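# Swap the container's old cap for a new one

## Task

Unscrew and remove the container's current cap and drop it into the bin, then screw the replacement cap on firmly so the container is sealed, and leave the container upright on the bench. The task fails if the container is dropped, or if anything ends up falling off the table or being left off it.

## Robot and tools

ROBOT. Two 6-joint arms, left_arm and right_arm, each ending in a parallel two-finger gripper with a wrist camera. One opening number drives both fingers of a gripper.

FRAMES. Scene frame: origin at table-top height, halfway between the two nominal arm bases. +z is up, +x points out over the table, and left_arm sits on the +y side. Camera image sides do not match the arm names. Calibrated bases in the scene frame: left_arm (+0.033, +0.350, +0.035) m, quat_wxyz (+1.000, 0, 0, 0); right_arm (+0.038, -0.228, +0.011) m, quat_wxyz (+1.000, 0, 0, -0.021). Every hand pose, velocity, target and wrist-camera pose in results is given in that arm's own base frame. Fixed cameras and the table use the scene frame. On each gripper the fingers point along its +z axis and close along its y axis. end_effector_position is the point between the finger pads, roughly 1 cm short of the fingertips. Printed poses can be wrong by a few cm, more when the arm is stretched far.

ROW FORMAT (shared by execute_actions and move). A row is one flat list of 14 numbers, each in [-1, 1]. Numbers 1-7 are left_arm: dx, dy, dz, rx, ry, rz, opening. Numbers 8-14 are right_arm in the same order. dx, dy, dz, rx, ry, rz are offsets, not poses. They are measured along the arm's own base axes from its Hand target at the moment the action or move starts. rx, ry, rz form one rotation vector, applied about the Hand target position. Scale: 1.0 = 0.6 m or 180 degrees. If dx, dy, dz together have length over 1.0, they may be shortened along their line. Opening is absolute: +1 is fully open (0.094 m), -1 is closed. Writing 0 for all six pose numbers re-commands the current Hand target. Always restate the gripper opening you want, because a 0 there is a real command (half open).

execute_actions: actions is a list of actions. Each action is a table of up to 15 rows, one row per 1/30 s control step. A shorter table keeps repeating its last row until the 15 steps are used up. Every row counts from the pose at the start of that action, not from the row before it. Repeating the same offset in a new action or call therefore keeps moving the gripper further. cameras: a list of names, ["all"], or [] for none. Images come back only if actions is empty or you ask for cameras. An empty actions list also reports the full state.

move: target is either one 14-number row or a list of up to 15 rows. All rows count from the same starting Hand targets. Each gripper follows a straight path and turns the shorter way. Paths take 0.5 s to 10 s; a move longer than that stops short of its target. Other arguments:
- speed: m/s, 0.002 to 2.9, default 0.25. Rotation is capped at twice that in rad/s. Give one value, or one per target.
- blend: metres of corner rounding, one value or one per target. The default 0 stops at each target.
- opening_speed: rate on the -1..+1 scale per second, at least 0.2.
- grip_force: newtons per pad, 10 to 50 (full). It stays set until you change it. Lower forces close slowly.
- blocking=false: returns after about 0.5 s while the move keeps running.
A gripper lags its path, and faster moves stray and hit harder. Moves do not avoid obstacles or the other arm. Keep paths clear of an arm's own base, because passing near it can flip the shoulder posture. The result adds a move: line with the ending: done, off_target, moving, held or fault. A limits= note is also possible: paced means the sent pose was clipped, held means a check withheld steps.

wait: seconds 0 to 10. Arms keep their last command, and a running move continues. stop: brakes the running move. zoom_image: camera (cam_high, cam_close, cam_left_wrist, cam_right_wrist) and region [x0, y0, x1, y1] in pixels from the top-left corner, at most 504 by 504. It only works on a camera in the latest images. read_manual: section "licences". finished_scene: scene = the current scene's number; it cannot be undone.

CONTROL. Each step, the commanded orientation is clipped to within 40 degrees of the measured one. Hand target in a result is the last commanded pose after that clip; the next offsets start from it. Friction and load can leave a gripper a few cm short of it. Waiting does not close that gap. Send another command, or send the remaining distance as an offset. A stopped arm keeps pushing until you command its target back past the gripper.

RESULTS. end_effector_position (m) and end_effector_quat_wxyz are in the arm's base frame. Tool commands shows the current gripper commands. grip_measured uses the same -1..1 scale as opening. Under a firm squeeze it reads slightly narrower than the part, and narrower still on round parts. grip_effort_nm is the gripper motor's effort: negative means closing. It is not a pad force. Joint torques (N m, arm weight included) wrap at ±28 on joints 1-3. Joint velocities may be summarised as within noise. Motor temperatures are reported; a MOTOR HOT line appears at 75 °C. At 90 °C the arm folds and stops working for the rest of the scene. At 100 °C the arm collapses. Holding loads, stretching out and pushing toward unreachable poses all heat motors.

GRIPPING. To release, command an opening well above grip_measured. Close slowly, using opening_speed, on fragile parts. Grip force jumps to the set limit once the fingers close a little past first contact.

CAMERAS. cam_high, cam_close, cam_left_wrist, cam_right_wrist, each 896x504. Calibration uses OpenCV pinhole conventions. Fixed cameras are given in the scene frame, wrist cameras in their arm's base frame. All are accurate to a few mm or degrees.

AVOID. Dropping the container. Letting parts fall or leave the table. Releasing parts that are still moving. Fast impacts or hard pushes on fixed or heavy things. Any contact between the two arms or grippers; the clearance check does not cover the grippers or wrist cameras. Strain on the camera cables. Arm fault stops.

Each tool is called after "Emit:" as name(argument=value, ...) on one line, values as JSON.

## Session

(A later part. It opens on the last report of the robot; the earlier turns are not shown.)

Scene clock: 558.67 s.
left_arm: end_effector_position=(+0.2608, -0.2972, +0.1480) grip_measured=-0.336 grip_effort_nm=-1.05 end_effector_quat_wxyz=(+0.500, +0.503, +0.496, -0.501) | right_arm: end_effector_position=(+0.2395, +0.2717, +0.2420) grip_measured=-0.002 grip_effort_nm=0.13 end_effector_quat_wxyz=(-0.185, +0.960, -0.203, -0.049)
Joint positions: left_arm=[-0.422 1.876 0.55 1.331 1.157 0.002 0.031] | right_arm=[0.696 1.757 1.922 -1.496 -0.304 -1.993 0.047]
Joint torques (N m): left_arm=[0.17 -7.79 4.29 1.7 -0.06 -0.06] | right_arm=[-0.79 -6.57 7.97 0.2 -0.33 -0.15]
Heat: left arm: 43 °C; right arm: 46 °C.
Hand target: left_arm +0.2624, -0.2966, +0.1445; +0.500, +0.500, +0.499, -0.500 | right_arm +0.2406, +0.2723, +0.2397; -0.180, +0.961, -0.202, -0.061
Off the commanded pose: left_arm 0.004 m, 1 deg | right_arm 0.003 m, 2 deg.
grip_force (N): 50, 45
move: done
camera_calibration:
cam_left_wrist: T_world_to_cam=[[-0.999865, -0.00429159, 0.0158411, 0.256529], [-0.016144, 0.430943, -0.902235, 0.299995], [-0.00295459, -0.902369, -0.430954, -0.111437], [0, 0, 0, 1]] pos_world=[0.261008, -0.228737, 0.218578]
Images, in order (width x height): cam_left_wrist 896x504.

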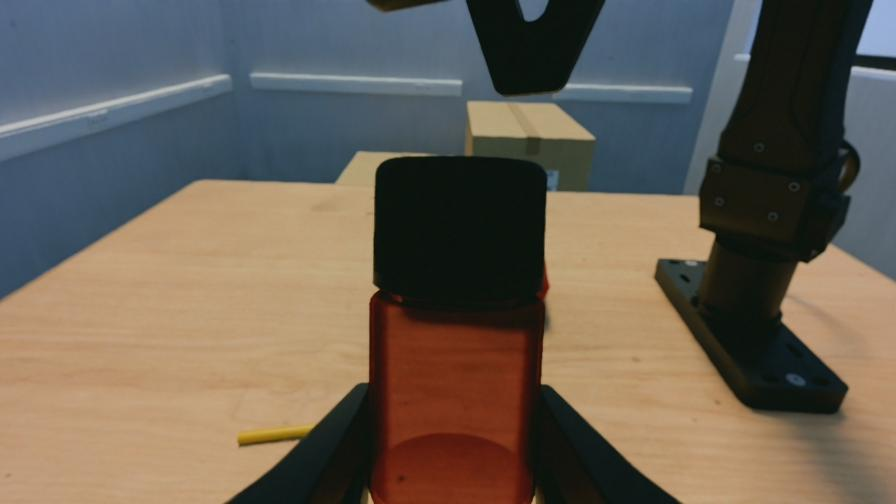

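Emit:
move(target=[0,0,0,0,0,0,-0.45,-0.0108,0.0123,-0.0475,0,0,0,0.0], speed=0.06, cameras=["cam_left_wrist","cam_right_wrist"])

Scene clock: 560.60 s.
left_arm: end_effector_position=(+0.2608, -0.2972, +0.1480) grip_measured=-0.336 grip_effort_nm=-1.05 end_effector_quat_wxyz=(+0.500, +0.503, +0.496, -0.501) | right_arm: end_effector_position=(+0.2413, +0.2800, +0.2109) grip_measured=-0.002 grip_effort_nm=0.13 end_effector_quat_wxyz=(-0.179, +0.961, -0.203, -0.055)
Joint positions: left_arm=[-0.422 1.876 0.55 1.331 1.157 0.002 0.031] | right_arm=[0.71 1.757 1.794 -1.382 -0.304 -1.98 0.047]
Joint torques (N m): left_arm=[0.23 -7.83 4.31 1.7 -0.07 -0.03] | right_arm=[0.8 -10.33 4.62 0.42 -0.26 0.04]
Heat: left arm: 43 °C; right arm: 46 °C.
Hand target: left_arm +0.2624, -0.2966, +0.1445; +0.500, +0.500, +0.499, -0.500 | right_arm +0.2342, +0.2797, +0.2112; -0.180, +0.961, -0.202, -0.061
Off the commanded pose: left_arm 0.004 m, 1 deg | right_arm 0.007 m, 1 deg.
grip_force (N): 50, 45
move: done
camera_calibration:
cam_left_wrist: T_world_to_cam=[[-0.999865, -0.00429159, 0.0158411, 0.256529], [-0.016144, 0.430943, -0.902235, 0.299995], [-0.00295459, -0.902369, -0.430954, -0.111437], [0, 0, 0, 1]] pos_world=[0.261008, -0.228737, 0.218578]
cam_right_wrist: T_world_to_cam=[[0.412374, 0.856285, 0.311003, -0.405311], [0.843575, -0.48781, 0.22455, -0.0732786], [0.343989, 0.169756, -0.923501, 0.153298], [0, 0, 0, 1]] pos_world=[0.176223, 0.285292, 0.284078]
Images, in order (width x height): cam_left_wrist 896x504, cam_right_wrist 896x504.

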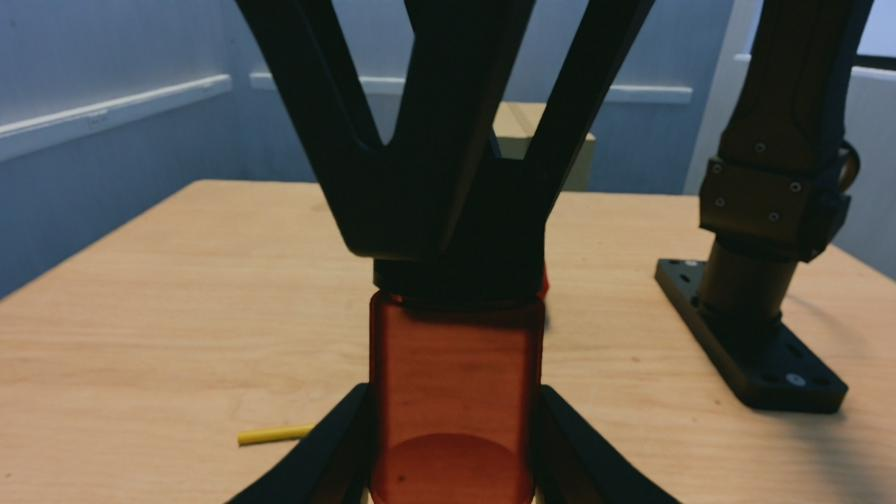

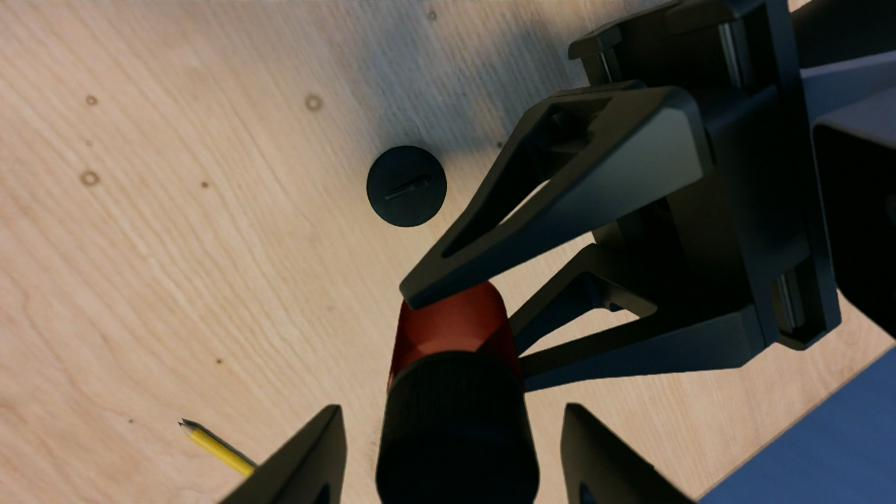

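Emit:
move(target=[[0,0,0,0,0,0,-0.45,0,0,0,0,0,0,-0.5],[0,-0.006,0.018,0,0,0,-0.45,0,0.005,-0.0124,0,0,0,-0.5],[0,-0.006,0.018,0,0,0,-0.45,0,0.0058,-0.0144,-0.0269,0.2267,-0.5677,-0.5],[0,-0.006,0.018,0,0,0,-0.45,0,0.0058,-0.0144,0.0347,-0.2927,0.7329,-0.5]], speed=[0.05,0.04,0.35,0.35], blend=[0,0.003,0.01,0], opening_speed=0.5, cameras=["cam_left_wrist","cam_right_wrist"])

Scene clock: 569.33 s.
left_arm: end_effector_position=(+0.2459, -0.2992, +0.1410) grip_measured=-0.336 grip_effort_nm=-1.05 end_effector_quat_wxyz=(+0.464, +0.515, +0.492, -0.526) | right_arm: end_effector_position=(+0.2588, +0.2711, +0.2019) grip_measured=-0.498 grip_effort_nm=-0.11 end_effector_quat_wxyz=(-0.062, +0.510, +0.845, +0.148)
Joint positions: left_arm=[-0.433 1.876 0.55 1.278 1.222 0.006 0.031] | right_arm=[0.706 1.757 1.769 -1.338 -0.209 1.817 0.024]
Joint torques (N m): left_arm=[0.46 -12.41 5.11 1.67 -0.83 -0.14] | right_arm=[1.89 -10.35 4.27 0.34 -1.18 0.17]
Heat: left arm: 43 °C; right arm: 45 °C.
Hand target: left_arm +0.2624, -0.3002, +0.1553; +0.500, +0.500, +0.499, -0.500 | right_arm +0.2342, +0.2831, +0.2025; -0.115, +0.503, +0.843, +0.151
Off the commanded pose: left_arm 0.022 m, 5 deg | right_arm 0.027 m, 6 deg.
grip_force (N): 50, 45
move: off_target (left_arm, right_arm)
camera_calibration:
cam_left_wrist: T_world_to_cam=[[-0.995692, 0.0700291, 0.0607787, 0.256608], [-0.0227714, 0.450726, -0.892372, 0.300502], [-0.0898865, -0.889911, -0.44719, -0.088922], [0, 0, 0, 1]] pos_world=[0.254353, -0.232547, 0.212798]
cam_right_wrist: T_world_to_cam=[[-0.880961, -0.430591, -0.196211, 0.383983], [-0.450693, 0.637214, 0.625168, -0.14125], [-0.144163, 0.639179, -0.755425, 0.105555], [0, 0, 0, 1]] pos_world=[0.289831, 0.187877, 0.243385]
Images, in order (width x height): cam_left_wrist 896x504, cam_right_wrist 896x504.

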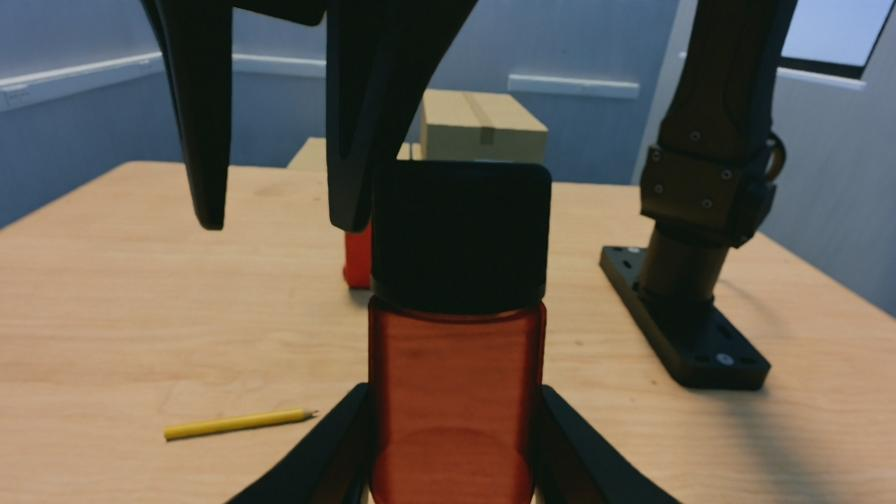

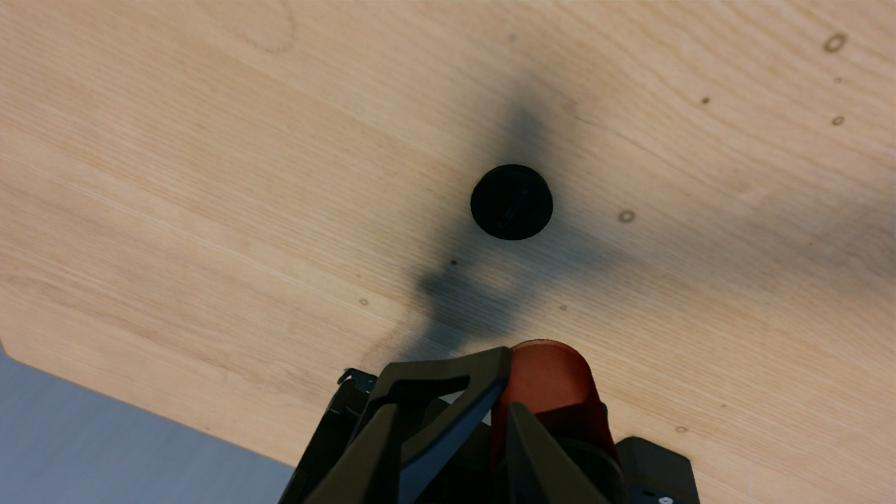

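Emit:
move(target=[[-0.01,0.006,-0.018,0,0,0,-0.45,0.0463,-0.02,0.0058,0,0,0,-0.5],[0,0.006,-0.018,0,0,0,-0.45,0.048,-0.0418,0.06,0,0,0,-0.5]], speed=[0.04,0.05], cameras=["cam_left_wrist","cam_right_wrist"])

Scene clock: 573.43 s.
left_arm: end_effector_position=(+0.2554, -0.2970, +0.1450) grip_measured=-0.336 grip_effort_nm=-1.05 end_effector_quat_wxyz=(+0.495, +0.504, +0.496, -0.505) | right_arm: end_effector_position=(+0.2605, +0.2579, +0.2426) grip_measured=-0.498 grip_effort_nm=-0.11 end_effector_quat_wxyz=(-0.107, +0.501, +0.844, +0.161)
Joint positions: left_arm=[-0.427 1.876 0.534 1.338 1.161 0.001 0.031] | right_arm=[0.62 1.797 1.974 -1.53 -0.326 1.726 0.024]
Joint torques (N m): left_arm=[0.81 -7.6 5.38 1.62 -0.1 -0.06] | right_arm=[-0.65 -6.69 7.83 0.17 -0.25 -0.09]
Heat: left arm: 43 °C; right arm: 45 °C.
Hand target: left_arm +0.2624, -0.2966, +0.1444; +0.500, +0.500, +0.500, -0.500 | right_arm +0.2630, +0.2580, +0.2385; -0.115, +0.503, +0.843, +0.151
Off the commanded pose: left_arm 0.007 m, 1 deg | right_arm 0.005 m, 2 deg.
grip_force (N): 50, 45
move: done
camera_calibration:
cam_left_wrist: T_world_to_cam=[[-0.999694, 0.00444015, 0.0243412, 0.252521], [-0.0199984, 0.434282, -0.900555, 0.298852], [-0.0145695, -0.900766, -0.43406, -0.108706], [0, 0, 0, 1]] pos_world=[0.256837, -0.228826, 0.215801]
cam_right_wrist: T_world_to_cam=[[-0.881065, -0.439882, -0.17386, 0.384704], [-0.426209, 0.578942, 0.695106, -0.165856], [-0.20511, 0.686534, -0.697568, 0.134572], [0, 0, 0, 1]] pos_world=[0.295862, 0.172857, 0.276045]
Images, in order (width x height): cam_left_wrist 896x504, cam_right_wrist 896x504.

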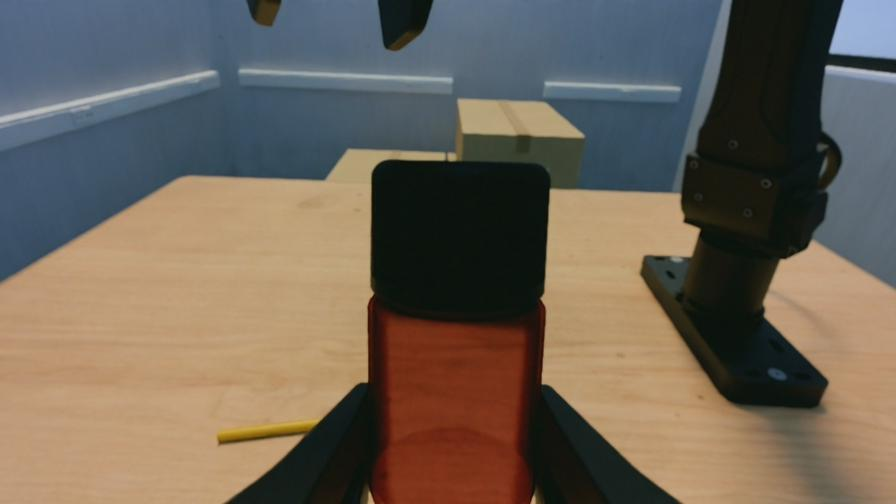

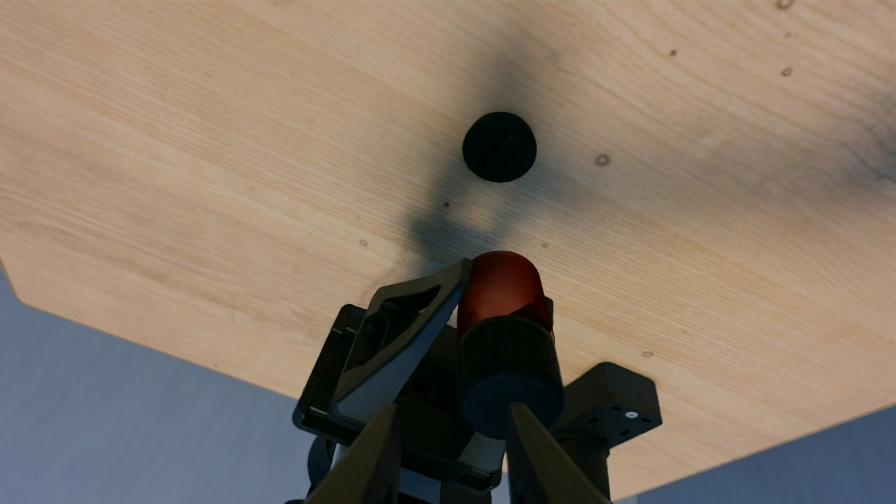

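Emit:
zoom_image(camera="cam_left_wrist", region=[340, 140, 580, 350])

Emit:
zoom_image(camera="cam_right_wrist", region=[400, 230, 620, 450])

Scaled by 2.100 from the camera's 896x504 image, which has a finer 1280x720 frame.

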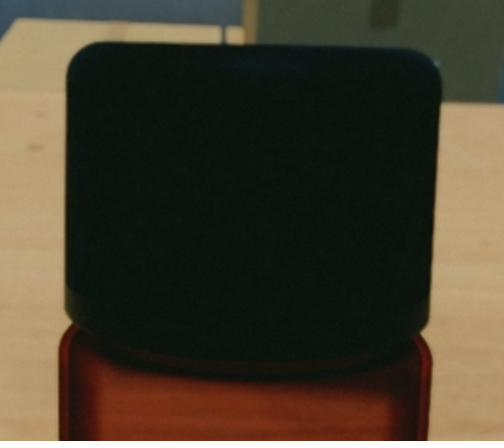

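Scaled by 2.291 from the camera's 896x504 image, which has a finer 1280x720 frame.

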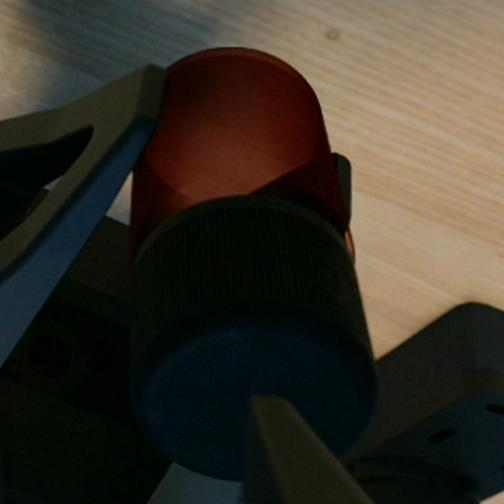

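Emit:
move(target=[[0,0,0,0,0,0,-0.45,0,0,0.005,0,0,0,0.0],[0,0,0,0,0,0,-0.45,-0.02,0.008,0.005,0.0266,-0.2247,0.5626,0.0],[0,0,0,0,0,0,-0.45,-0.0425,0.0167,0.0,-0.0347,0.2927,-0.7329,0.0]], speed=[0.05,0.4,0.4], blend=[0.003,0.01,0], grip_force=[50,50], cameras=["cam_left_wrist","cam_right_wrist"])

Scene clock: 584.97 s.
left_arm: end_effector_position=(+0.2554, -0.2970, +0.1450) grip_measured=-0.336 grip_effort_nm=-1.05 end_effector_quat_wxyz=(+0.495, +0.504, +0.496, -0.505) | right_arm: end_effector_position=(+0.2463, +0.2691, +0.2330) grip_measured=-0.002 grip_effort_nm=0.13 end_effector_quat_wxyz=(-0.172, +0.960, -0.212, -0.059)
Joint positions: left_arm=[-0.427 1.876 0.534 1.338 1.161 0.001 0.031] | right_arm=[0.677 1.793 1.935 -1.511 -0.307 -1.998 0.047]
Joint torques (N m): left_arm=[0.66 -7.68 5.49 1.63 -0.1 -0.05] | right_arm=[0.69 -11.73 4.29 0.38 -0.31 -0.13]
Heat: left arm: 42 °C; right arm: 45 °C.
Hand target: left_arm +0.2624, -0.2966, +0.1444; +0.500, +0.500, +0.500, -0.500 | right_arm +0.2375, +0.2681, +0.2385; -0.180, +0.961, -0.203, -0.061
Off the commanded pose: left_arm 0.007 m, 1 deg | right_arm 0.010 m, 1 deg.
move: done; blend cut to 0 m at target 1
camera_calibration:
cam_left_wrist: T_world_to_cam=[[-0.999694, 0.00444015, 0.0243412, 0.252521], [-0.0199984, 0.434282, -0.900555, 0.298852], [-0.0145695, -0.900766, -0.43406, -0.108706], [0, 0, 0, 1]] pos_world=[0.256837, -0.228826, 0.215801]
cam_right_wrist: T_world_to_cam=[[0.43089, 0.853076, 0.294272, -0.404647], [0.838671, -0.498943, 0.218374, -0.082137], [0.333114, 0.152702, -0.930439, 0.182758], [0, 0, 0, 1]] pos_world=[0.182365, 0.276305, 0.307058]
Images, in order (width x height): cam_left_wrist 896x504, cam_right_wrist 896x504.

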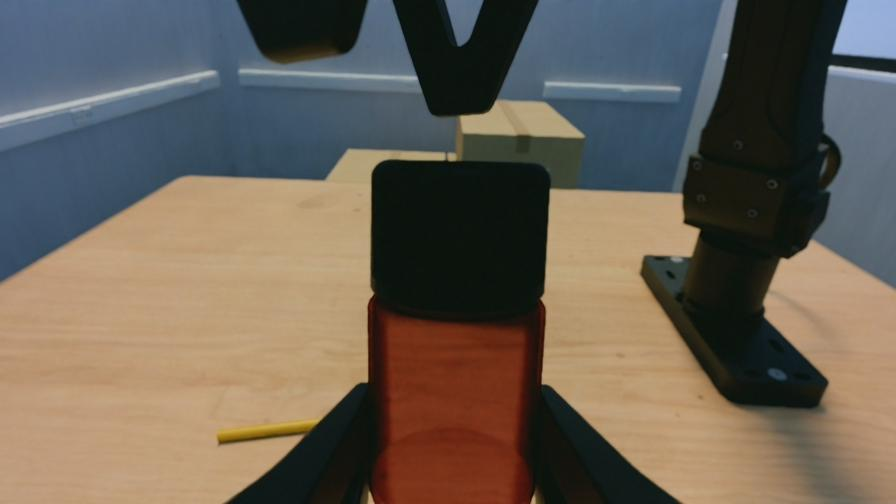

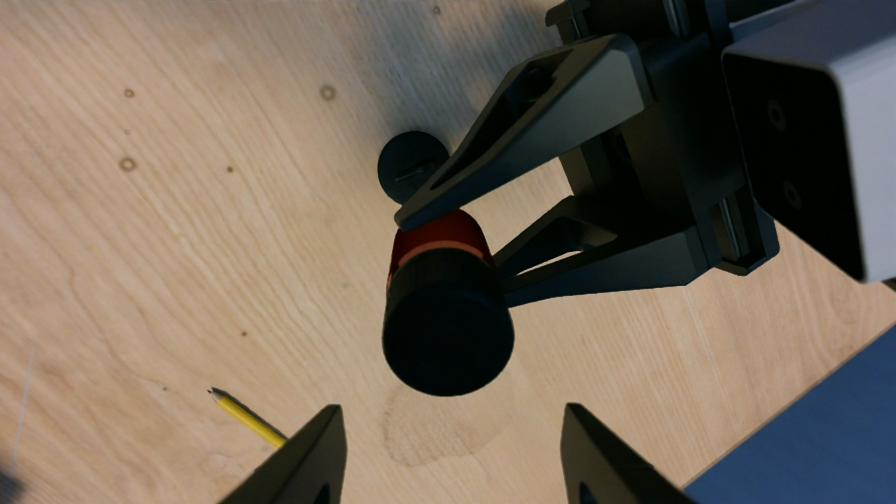

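Emit:
move(target=[0,0,0,0,0,0,-0.45,-0.015,0.0183,-0.045,0,0,0,0.0], speed=0.06, cameras=["cam_left_wrist","cam_right_wrist"])

Scene clock: 586.97 s.
left_arm: end_effector_position=(+0.2554, -0.2970, +0.1450) grip_measured=-0.336 grip_effort_nm=-1.05 end_effector_quat_wxyz=(+0.495, +0.504, +0.496, -0.505) | right_arm: end_effector_position=(+0.2368, +0.2808, +0.2053) grip_measured=-0.002 grip_effort_nm=0.13 end_effector_quat_wxyz=(-0.173, +0.962, -0.205, -0.061)
Joint positions: left_arm=[-0.427 1.876 0.534 1.338 1.161 0.001 0.031] | right_arm=[0.72 1.756 1.772 -1.376 -0.303 -1.97 0.047]
Joint torques (N m): left_arm=[0.75 -7.75 5.56 1.63 -0.09 -0.06] | right_arm=[0.76 -11.95 4.55 0.39 -0.26 0.04]
Heat: left arm: 42 °C; right arm: 45 °C.
Hand target: left_arm +0.2624, -0.2966, +0.1444; +0.500, +0.500, +0.500, -0.500 | right_arm +0.2284, +0.2790, +0.2115; -0.180, +0.961, -0.203, -0.062
Off the commanded pose: left_arm 0.007 m, 1 deg | right_arm 0.011 m, 1 deg.
move: off_target (right_arm)
camera_calibration:
cam_left_wrist: T_world_to_cam=[[-0.999694, 0.00444015, 0.0243412, 0.252521], [-0.0199984, 0.434282, -0.900555, 0.298852], [-0.0145695, -0.900766, -0.43406, -0.108706], [0, 0, 0, 1]] pos_world=[0.256837, -0.228826, 0.215801]
cam_right_wrist: T_world_to_cam=[[0.416925, 0.859334, 0.296173, -0.40123], [0.84674, -0.485664, 0.217171, -0.0677069], [0.330462, 0.160237, -0.930118, 0.156673], [0, 0, 0, 1]] pos_world=[0.172839, 0.286803, 0.279262]
Images, in order (width x height): cam_left_wrist 896x504, cam_right_wrist 896x504.

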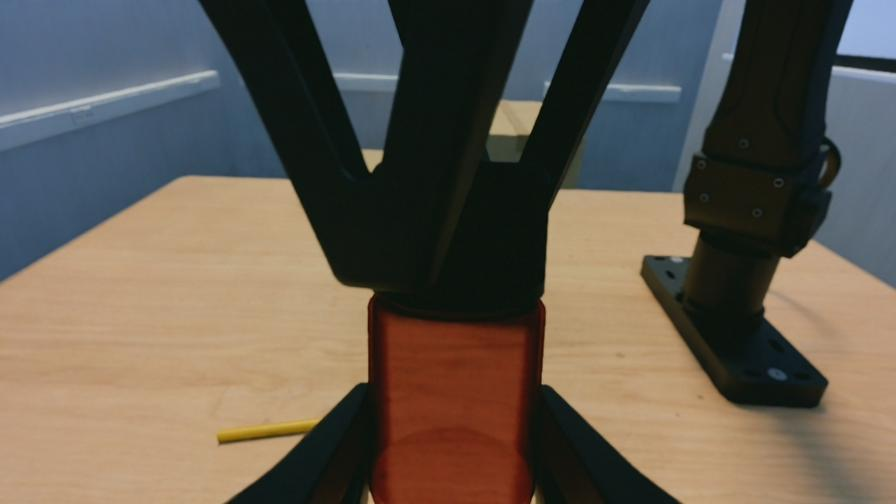

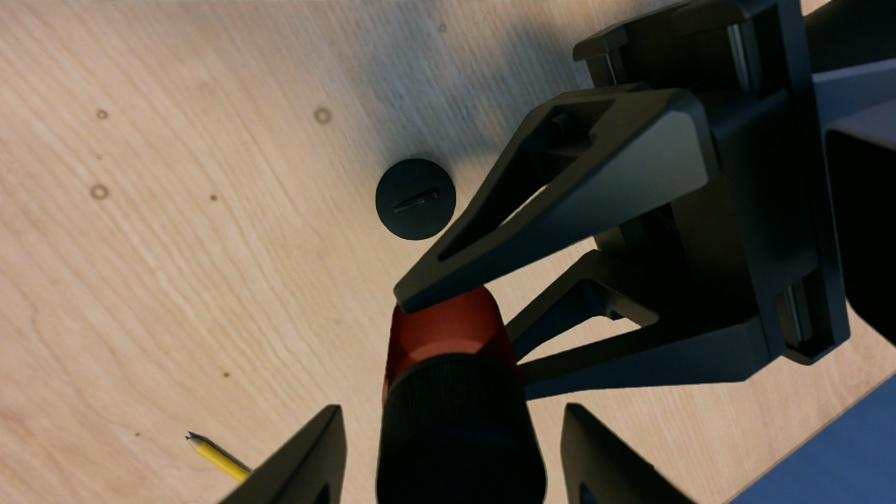

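Emit:
move(target=[[0,0,0,0,0,0,-0.45,0,0,0,0,0,0,-0.5],[0,0,0,0,0,0,-0.45,0,0,0,-0.0073,0.0618,-0.1548,-0.5]], speed=[0.05,0.25], blend=[0,0], opening_speed=0.5, cameras=["cam_left_wrist","cam_right_wrist"])

Scene clock: 590.97 s.
left_arm: end_effector_position=(+0.2486, -0.2968, +0.1438) grip_measured=-0.336 grip_effort_nm=-1.05 end_effector_quat_wxyz=(+0.474, +0.505, +0.498, -0.522) | right_arm: end_effector_position=(+0.2314, +0.2799, +0.2048) grip_measured=-0.353 grip_effort_nm=-1.03 end_effector_quat_wxyz=(-0.148, +0.898, -0.403, -0.099)
Joint positions: left_arm=[-0.427 1.876 0.534 1.329 1.199 -0.03 0.031] | right_arm=[0.73 1.754 1.772 -1.393 -0.3 -1.539 0.03]
Joint torques (N m): left_arm=[0.87 -7.77 5.34 1.66 -0.48 0.36] | right_arm=[-0.35 -11.47 4.85 0.53 -0.31 0.93]
Heat: left arm: 42 °C; right arm: 46 °C.
Hand target: left_arm +0.2623, -0.2966, +0.1444; +0.500, +0.500, +0.500, -0.500 | right_arm +0.2284, +0.2789, +0.2116; -0.158, +0.875, -0.445, -0.106
Off the commanded pose: left_arm 0.014 m, 4 deg | right_arm 0.007 m, 6 deg.
move: off_target (left_arm, right_arm)
camera_calibration:
cam_left_wrist: T_world_to_cam=[[-0.997117, 0.0418026, 0.0633338, 0.250594], [-0.0385828, 0.439401, -0.897462, 0.303343], [-0.0653452, -0.897318, -0.436521, -0.095076], [0, 0, 0, 1]] pos_world=[0.255362, -0.229078, 0.214865]
cam_right_wrist: T_world_to_cam=[[0.753851, 0.633536, 0.174186, -0.387755], [0.622378, -0.773501, 0.119759, 0.0890479], [0.210604, 0.0181296, -0.977403, 0.235379], [0, 0, 0, 1]] pos_world=[0.187316, 0.310268, 0.286937]
Images, in order (width x height): cam_left_wrist 896x504, cam_right_wrist 896x504.

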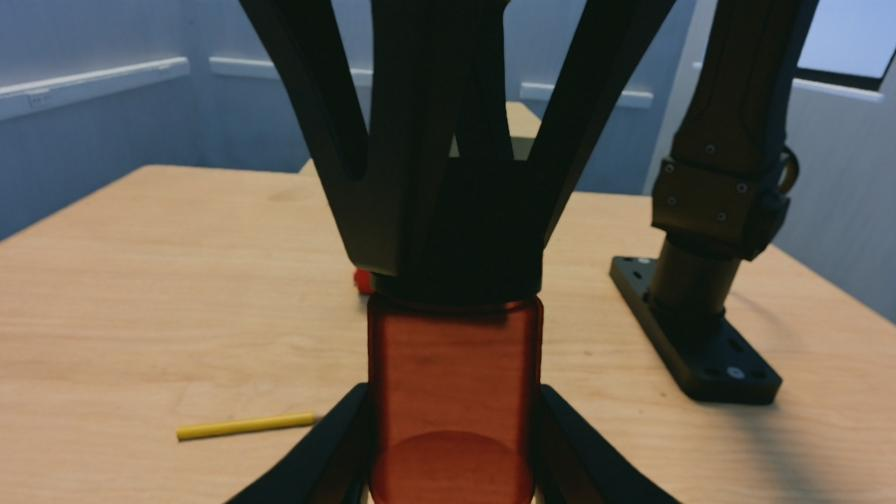

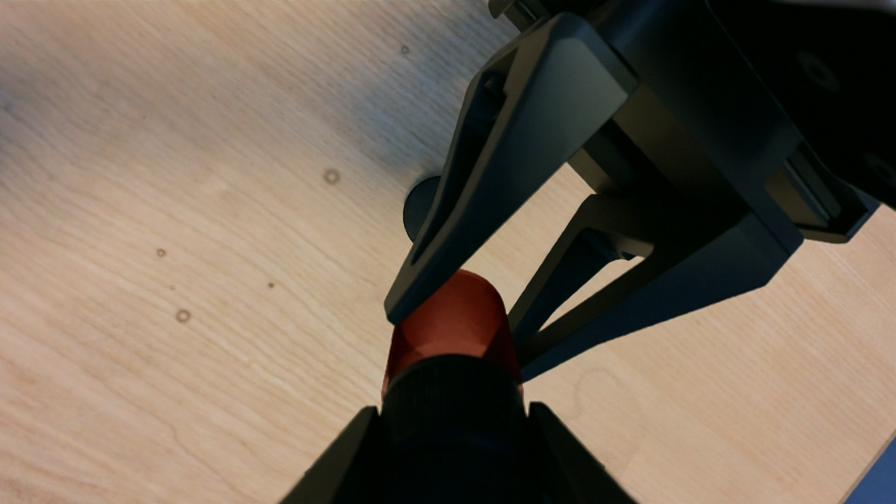

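Emit:
move(target=[0,0,0,0,0,0,-0.45,0,0,0,-0.0073,0.0618,-0.1548,-0.5], speed=0.2, cameras=["cam_left_wrist","cam_right_wrist"])

Scene clock: 594.10 s.
left_arm: end_effector_position=(+0.2476, -0.2967, +0.1438) grip_measured=-0.336 grip_effort_nm=-1.05 end_effector_quat_wxyz=(+0.473, +0.506, +0.496, -0.524) | right_arm: end_effector_position=(+0.2309, +0.2802, +0.2049) grip_measured=-0.353 grip_effort_nm=-1.03 end_effector_quat_wxyz=(-0.116, +0.760, -0.625, -0.136)
Joint positions: left_arm=[-0.427 1.876 0.534 1.329 1.204 -0.031 0.031] | right_arm=[0.73 1.754 1.772 -1.393 -0.304 -1.005 0.03]
Joint torques (N m): left_arm=[0.72 -7.76 5.31 1.66 -0.57 0.35] | right_arm=[-0.34 -11.63 4.72 0.55 -0.27 0.82]
Heat: left arm: 42 °C; right arm: 47 °C.
Hand target: left_arm +0.2623, -0.2966, +0.1444; +0.500, +0.500, +0.500, -0.500 | right_arm +0.2285, +0.2790, +0.2116; -0.126, +0.730, -0.656, -0.143
Off the commanded pose: left_arm 0.015 m, 4 deg | right_arm 0.007 m, 5 deg.
move: off_target (left_arm, right_arm)
camera_calibration:
cam_left_wrist: T_world_to_cam=[[-0.996824, 0.0471779, 0.0641592, 0.250987], [-0.0369582, 0.43958, -0.897443, 0.302898], [-0.0705426, -0.896964, -0.43644, -0.0936301], [0, 0, 0, 1]] pos_world=[0.25478, -0.228971, 0.214866]
cam_right_wrist: T_world_to_cam=[[0.981405, 0.19189, -0.00470284, -0.27983], [0.191758, -0.979052, 0.0684555, 0.257122], [0.00853161, -0.0680844, -0.997643, 0.310622], [0, 0, 0, 1]] pos_world=[0.222672, 0.326581, 0.290973]
Images, in order (width x height): cam_left_wrist 896x504, cam_right_wrist 896x504.

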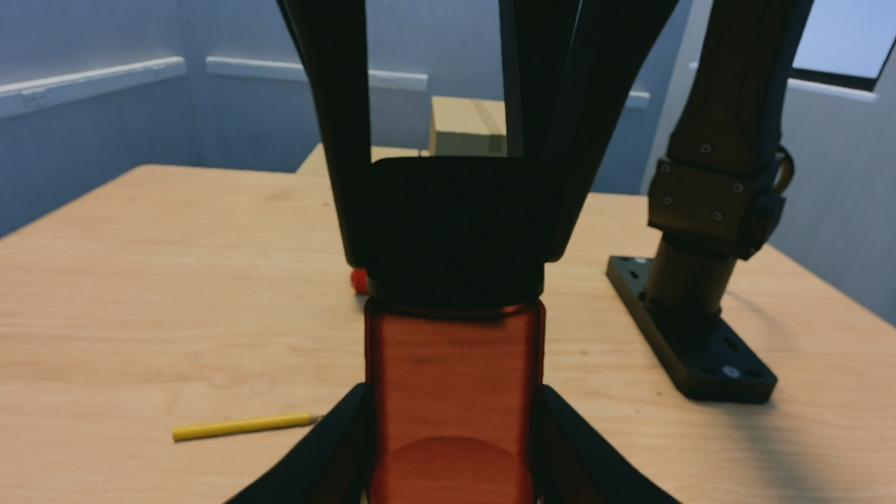

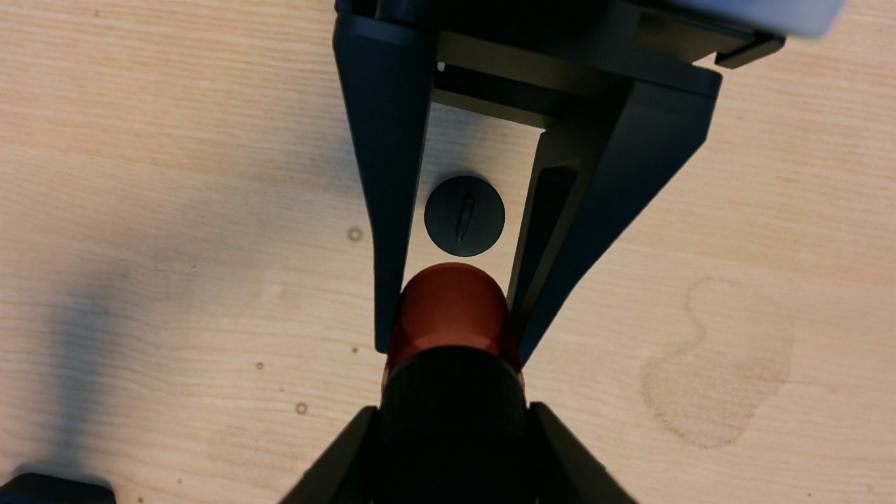

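Emit:
move(target=[[-0.0245,-0.0002,-0.001,0.0016,0.013,-0.0194,-0.45,0,0,0,0,0,0,-0.5],[-0.0245,-0.0002,-0.001,0.0016,0.013,-0.0194,0.25,0,0,0,0,0,0,-0.5]], speed=0.05, opening_speed=0.6, cameras=["cam_left_wrist","cam_right_wrist","cam_close"])

Scene clock: 602.67 s.
left_arm: end_effector_position=(+0.2452, -0.2966, +0.1439) grip_measured=+0.248 grip_effort_nm=0.10 end_effector_quat_wxyz=(+0.466, +0.506, +0.496, -0.530) | right_arm: end_effector_position=(+0.2324, +0.2822, +0.2056) grip_measured=-0.353 grip_effort_nm=-1.03 end_effector_quat_wxyz=(-0.116, +0.733, -0.656, -0.141)
Joint positions: left_arm=[-0.427 1.876 0.534 1.329 1.218 -0.041 0.059] | right_arm=[0.73 1.754 1.772 -1.383 -0.306 -0.92 0.03]
Joint torques (N m): left_arm=[0.03 -8.51 4.52 1.6 -0.07 0.08] | right_arm=[-0.17 -11.92 4.38 0.52 -0.2 0.04]
Heat: left arm: 43 °C; right arm: 50 °C.
Hand target: left_arm +0.2477, -0.2967, +0.1438; +0.473, +0.506, +0.495, -0.524 | right_arm +0.2285, +0.2790, +0.2116; -0.126, +0.730, -0.656, -0.143
Off the commanded pose: left_arm 0.002 m, 1 deg | right_arm 0.008 m, 1 deg.
move: done
camera_calibration:
cam_left_wrist: T_world_to_cam=[[-0.995393, 0.0603686, 0.0744852, 0.250678], [-0.0403842, 0.440615, -0.896788, 0.303752], [-0.086957, -0.895664, -0.436147, -0.0893025], [0, 0, 0, 1]] pos_world=[0.254024, -0.228956, 0.21478]
cam_right_wrist: T_world_to_cam=[[0.993065, 0.114278, -0.0275959, -0.257759], [0.115783, -0.991396, 0.0610665, 0.281384], [-0.0203799, -0.0638381, -0.997752, 0.316946], [0, 0, 0, 1]] pos_world=[0.229851, 0.328652, 0.291938]
Images, in order (width x height): cam_close 896x504, cam_left_wrist 896x504, cam_right_wrist 896x504.

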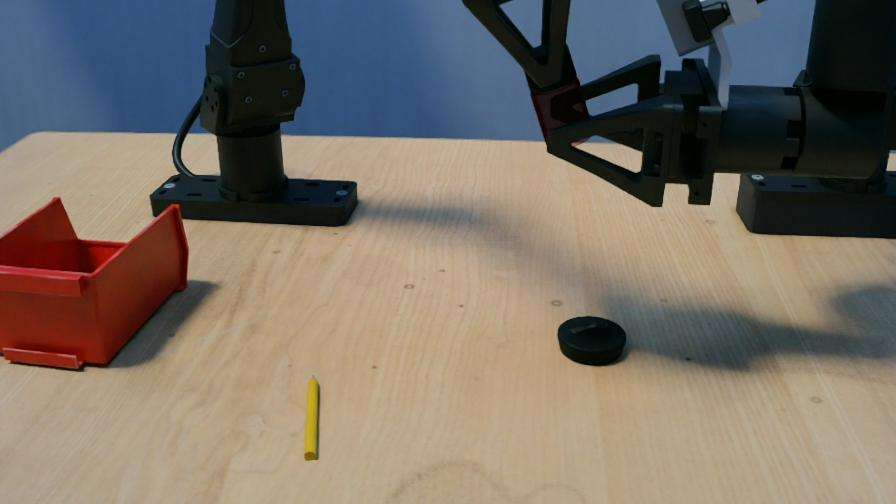

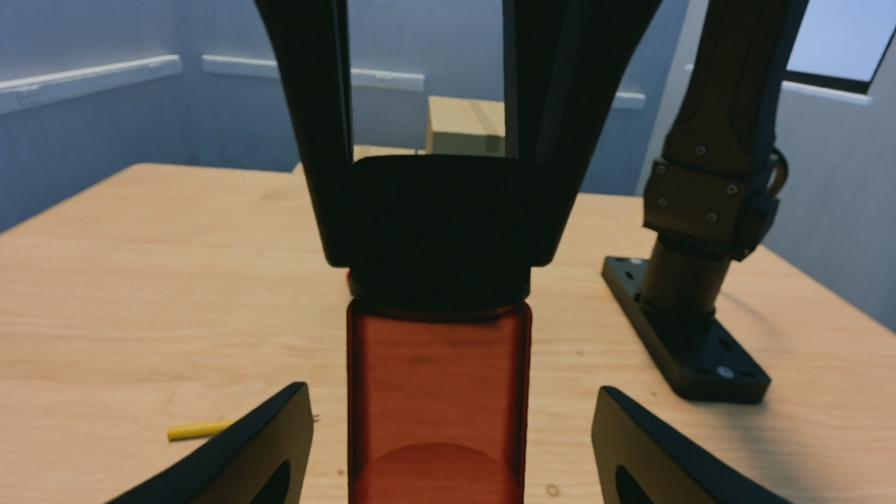

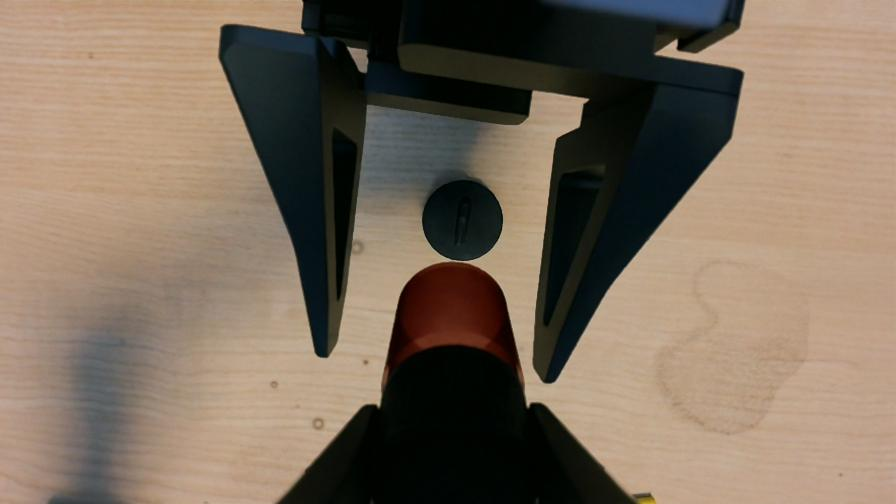

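Emit:
zoom_image(camera="cam_left_wrist", region=[320, 140, 560, 380])

Scaled by 2.100 from the camera's 896x504 image, which has a finer 1280x720 frame.

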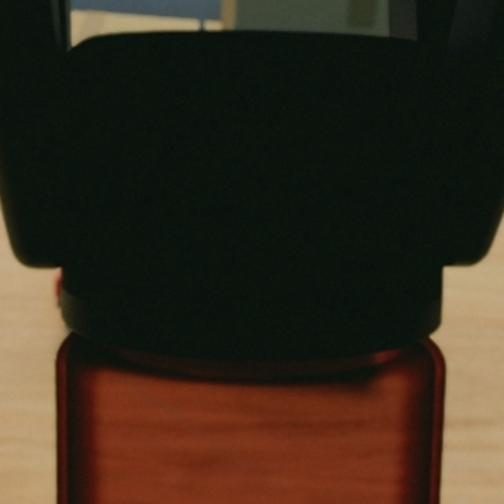

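Emit:
zoom_image(camera="cam_left_wrist", region=[335, 275, 455, 335])

Emit:
zoom_image(camera="cam_left_wrist", region=[425, 275, 545, 335])

Scaled by 4.200 from the camera's 896x504 image, which has a finer 1280x720 frame.

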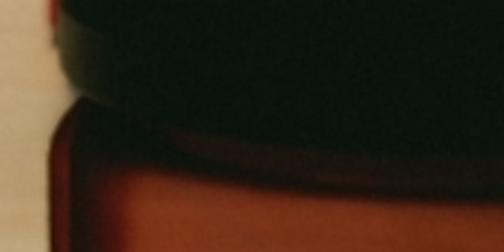

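Scaled by 4.200 from the camera's 896x504 image, which has a finer 1280x720 frame.

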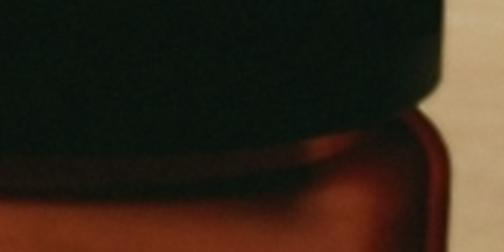

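Emit:
move(target=[0.015,0.2,0.0,0,0,0,0.25,0,0,0,0,0,0,-0.5], speed=0.15, cameras=["cam_left_wrist","cam_close"])

Scene clock: 607.27 s.
left_arm: end_effector_position=(+0.2620, -0.1786, +0.1383) grip_measured=+0.248 grip_effort_nm=0.10 end_effector_quat_wxyz=(+0.483, +0.479, +0.520, -0.516) | right_arm: end_effector_position=(+0.2324, +0.2822, +0.2056) grip_measured=-0.353 grip_effort_nm=-1.03 end_effector_quat_wxyz=(-0.116, +0.733, -0.656, -0.141)
Joint positions: left_arm=[0.003 1.834 0.438 1.333 1.566 -0.012 0.059] | right_arm=[0.73 1.754 1.772 -1.383 -0.306 -0.92 0.03]
Joint torques (N m): left_arm=[0.47 -10.65 3.04 1.34 0.23 0.07] | right_arm=[-0.12 -11.95 4.36 0.51 -0.21 0.03]
Heat: left arm: 43 °C; right arm: 51 °C.
Hand target: left_arm +0.2567, -0.1768, +0.1439; +0.473, +0.506, +0.495, -0.524 | right_arm +0.2285, +0.2790, +0.2116; -0.126, +0.730, -0.656, -0.143
Off the commanded pose: left_arm 0.008 m, 4 deg | right_arm 0.008 m, 1 deg.
joint sent to its limit (left arm) — joint 5 (wrist yaw), upper limit. The joint targets are off in orientation, not in position.
move: off_target (left_arm)
camera_calibration:
cam_left_wrist: T_world_to_cam=[[-0.995183, -0.0210875, 0.0957392, 0.243067], [-0.0954255, 0.432156, -0.896736, 0.260424], [-0.0224643, -0.901552, -0.432086, -0.00315375], [0, 0, 0, 1]] pos_world=[0.266676, -0.110262, 0.208898]
Images, in order (width x height): cam_close 896x504, cam_left_wrist 896x504.

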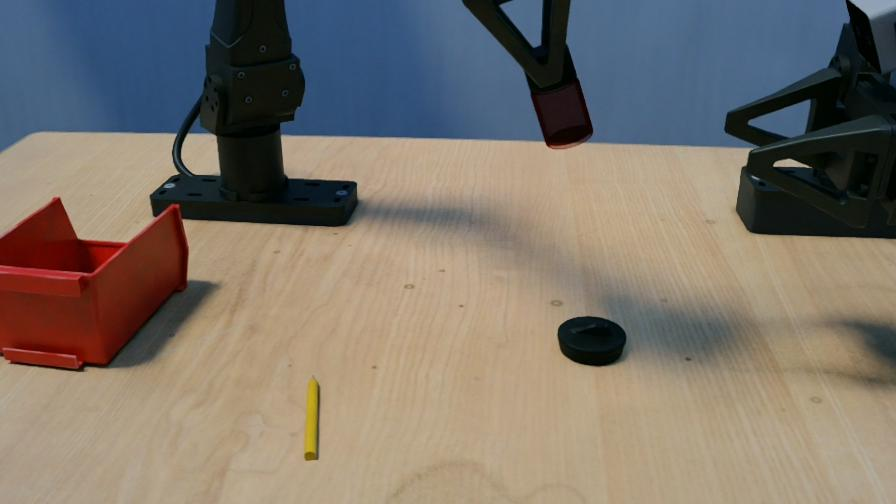

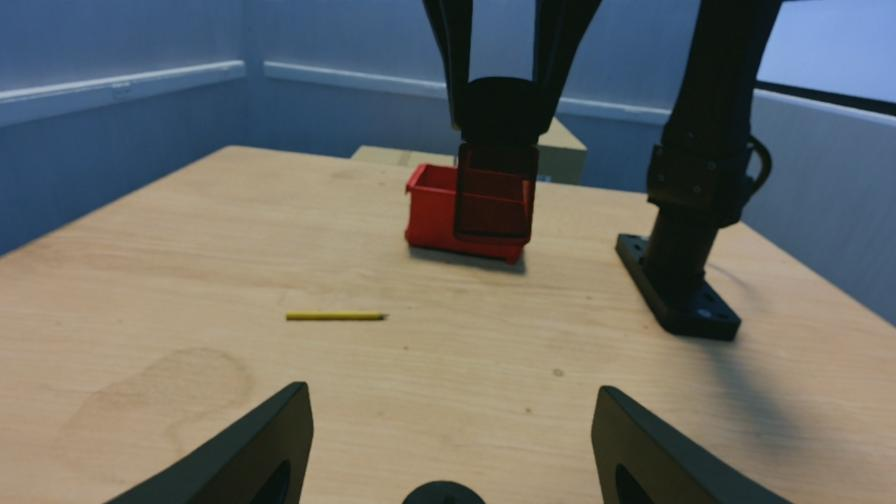

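Emit:
zoom_image(camera="cam_left_wrist", region=[420, 60, 580, 250])

Scaled by 2.653 from the camera's 896x504 image, which has a finer 1280x720 frame.

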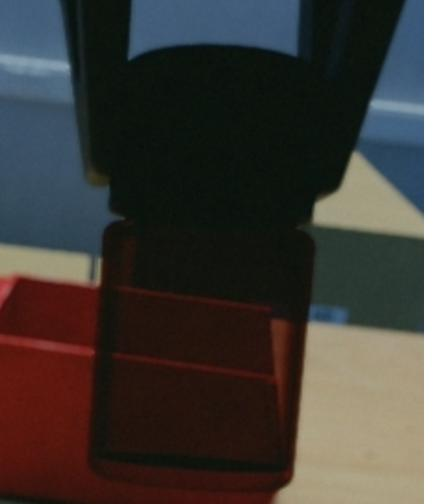

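Emit:
move(target=[0,0,0,0,0,0,0.25,-0.0142,-0.165,-0.1193,-0.1214,-0.014,0,-0.5], speed=0.12, cameras=["cam_left_wrist","cam_right_wrist","cam_close","cam_high"])

Scene clock: 614.30 s.
left_arm: end_effector_position=(+0.2619, -0.1786, +0.1383) grip_measured=+0.248 grip_effort_nm=0.10 end_effector_quat_wxyz=(+0.483, +0.479, +0.520, -0.516) | right_arm: end_effector_position=(+0.2205, +0.1839, +0.1360) grip_measured=-0.353 grip_effort_nm=-1.03 end_effector_quat_wxyz=(+0.012, +0.743, -0.669, -0.003)
Joint positions: left_arm=[0.003 1.834 0.438 1.333 1.567 -0.012 0.059] | right_arm=[0.69 1.651 1.43 -1.374 -0.002 -0.984 0.03]
Joint torques (N m): left_arm=[0.5 -10.67 3.02 1.35 0.24 0.06] | right_arm=[-0.72 -10.39 4.55 0.03 0.04 -0.13]
Heat: left arm: 42 °C; right arm: 51 °C.
Hand target: left_arm +0.2566, -0.1768, +0.1439; +0.473, +0.506, +0.495, -0.524 | right_arm +0.2199, +0.1801, +0.1400; +0.001, +0.744, -0.668, -0.001
Off the commanded pose: left_arm 0.008 m, 4 deg | right_arm 0.006 m, 1 deg.
joint sent to its limit (left arm) — joint 5 (wrist yaw), upper limit. The joint targets are off in orientation, not in position.
move: off_target (left_arm)
camera_calibration:
cam_left_wrist: T_world_to_cam=[[-0.995196, -0.0203215, 0.0957735, 0.24305], [-0.0951261, 0.432141, -0.896775, 0.260341], [-0.0231638, -0.901577, -0.431998, -0.00298984], [0, 0, 0, 1]] pos_world=[0.266579, -0.11026, 0.208898]
cam_right_wrist: T_world_to_cam=[[0.994453, 0.100162, -0.0320936, -0.233777], [0.104264, -0.898656, 0.426083, 0.125324], [0.0138361, -0.427066, -0.904114, 0.287548], [0, 0, 0, 1]] pos_world=[0.215435, 0.258841, 0.199075]

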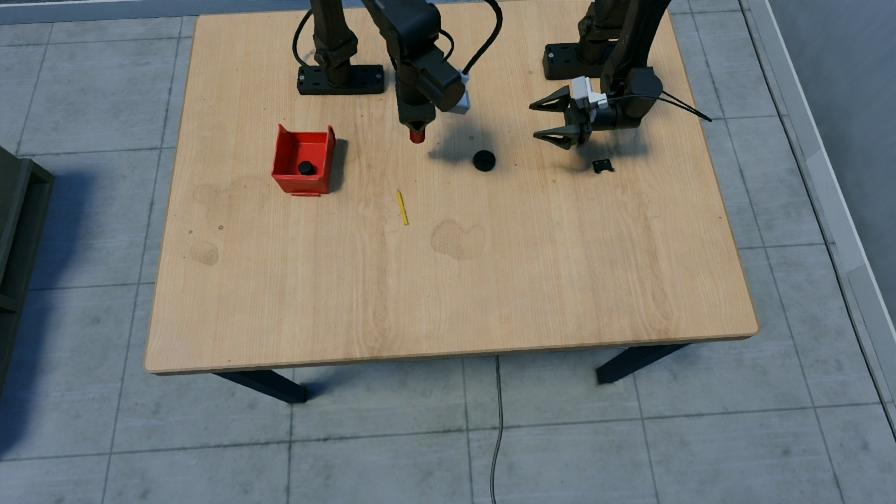

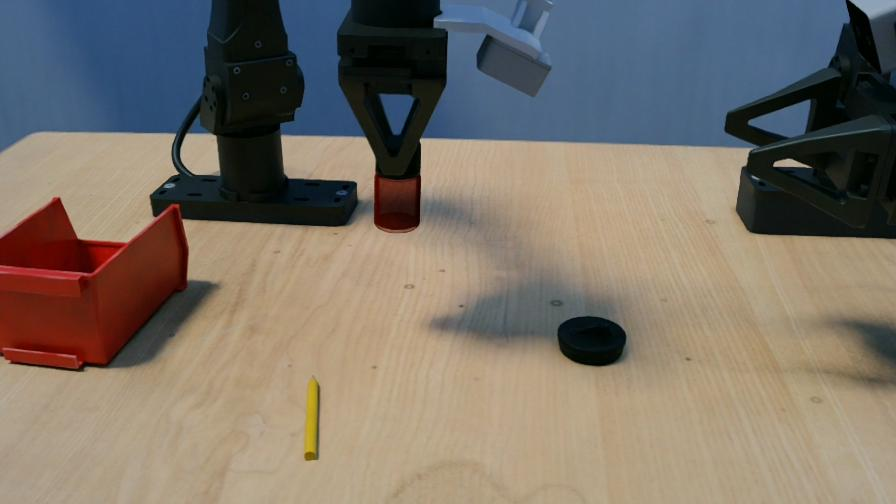

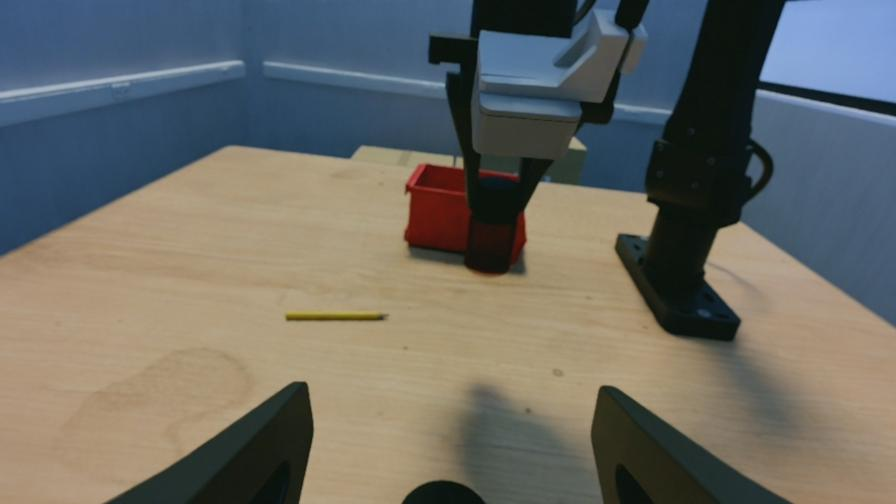

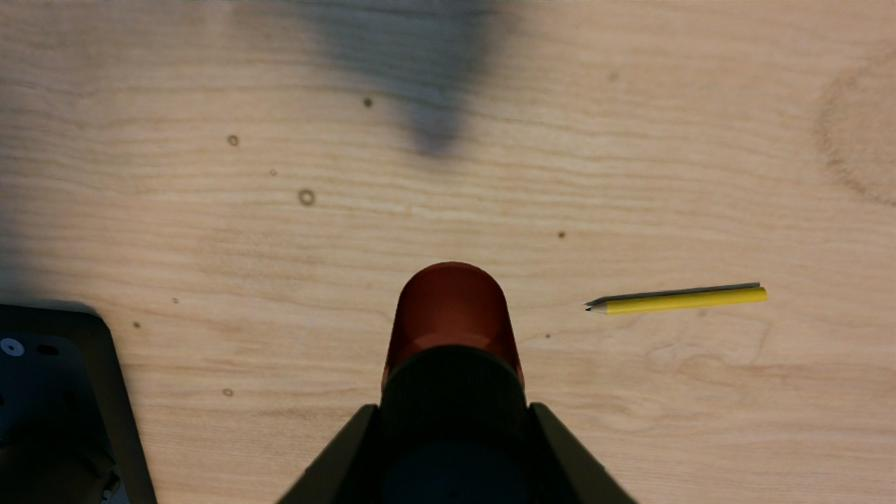

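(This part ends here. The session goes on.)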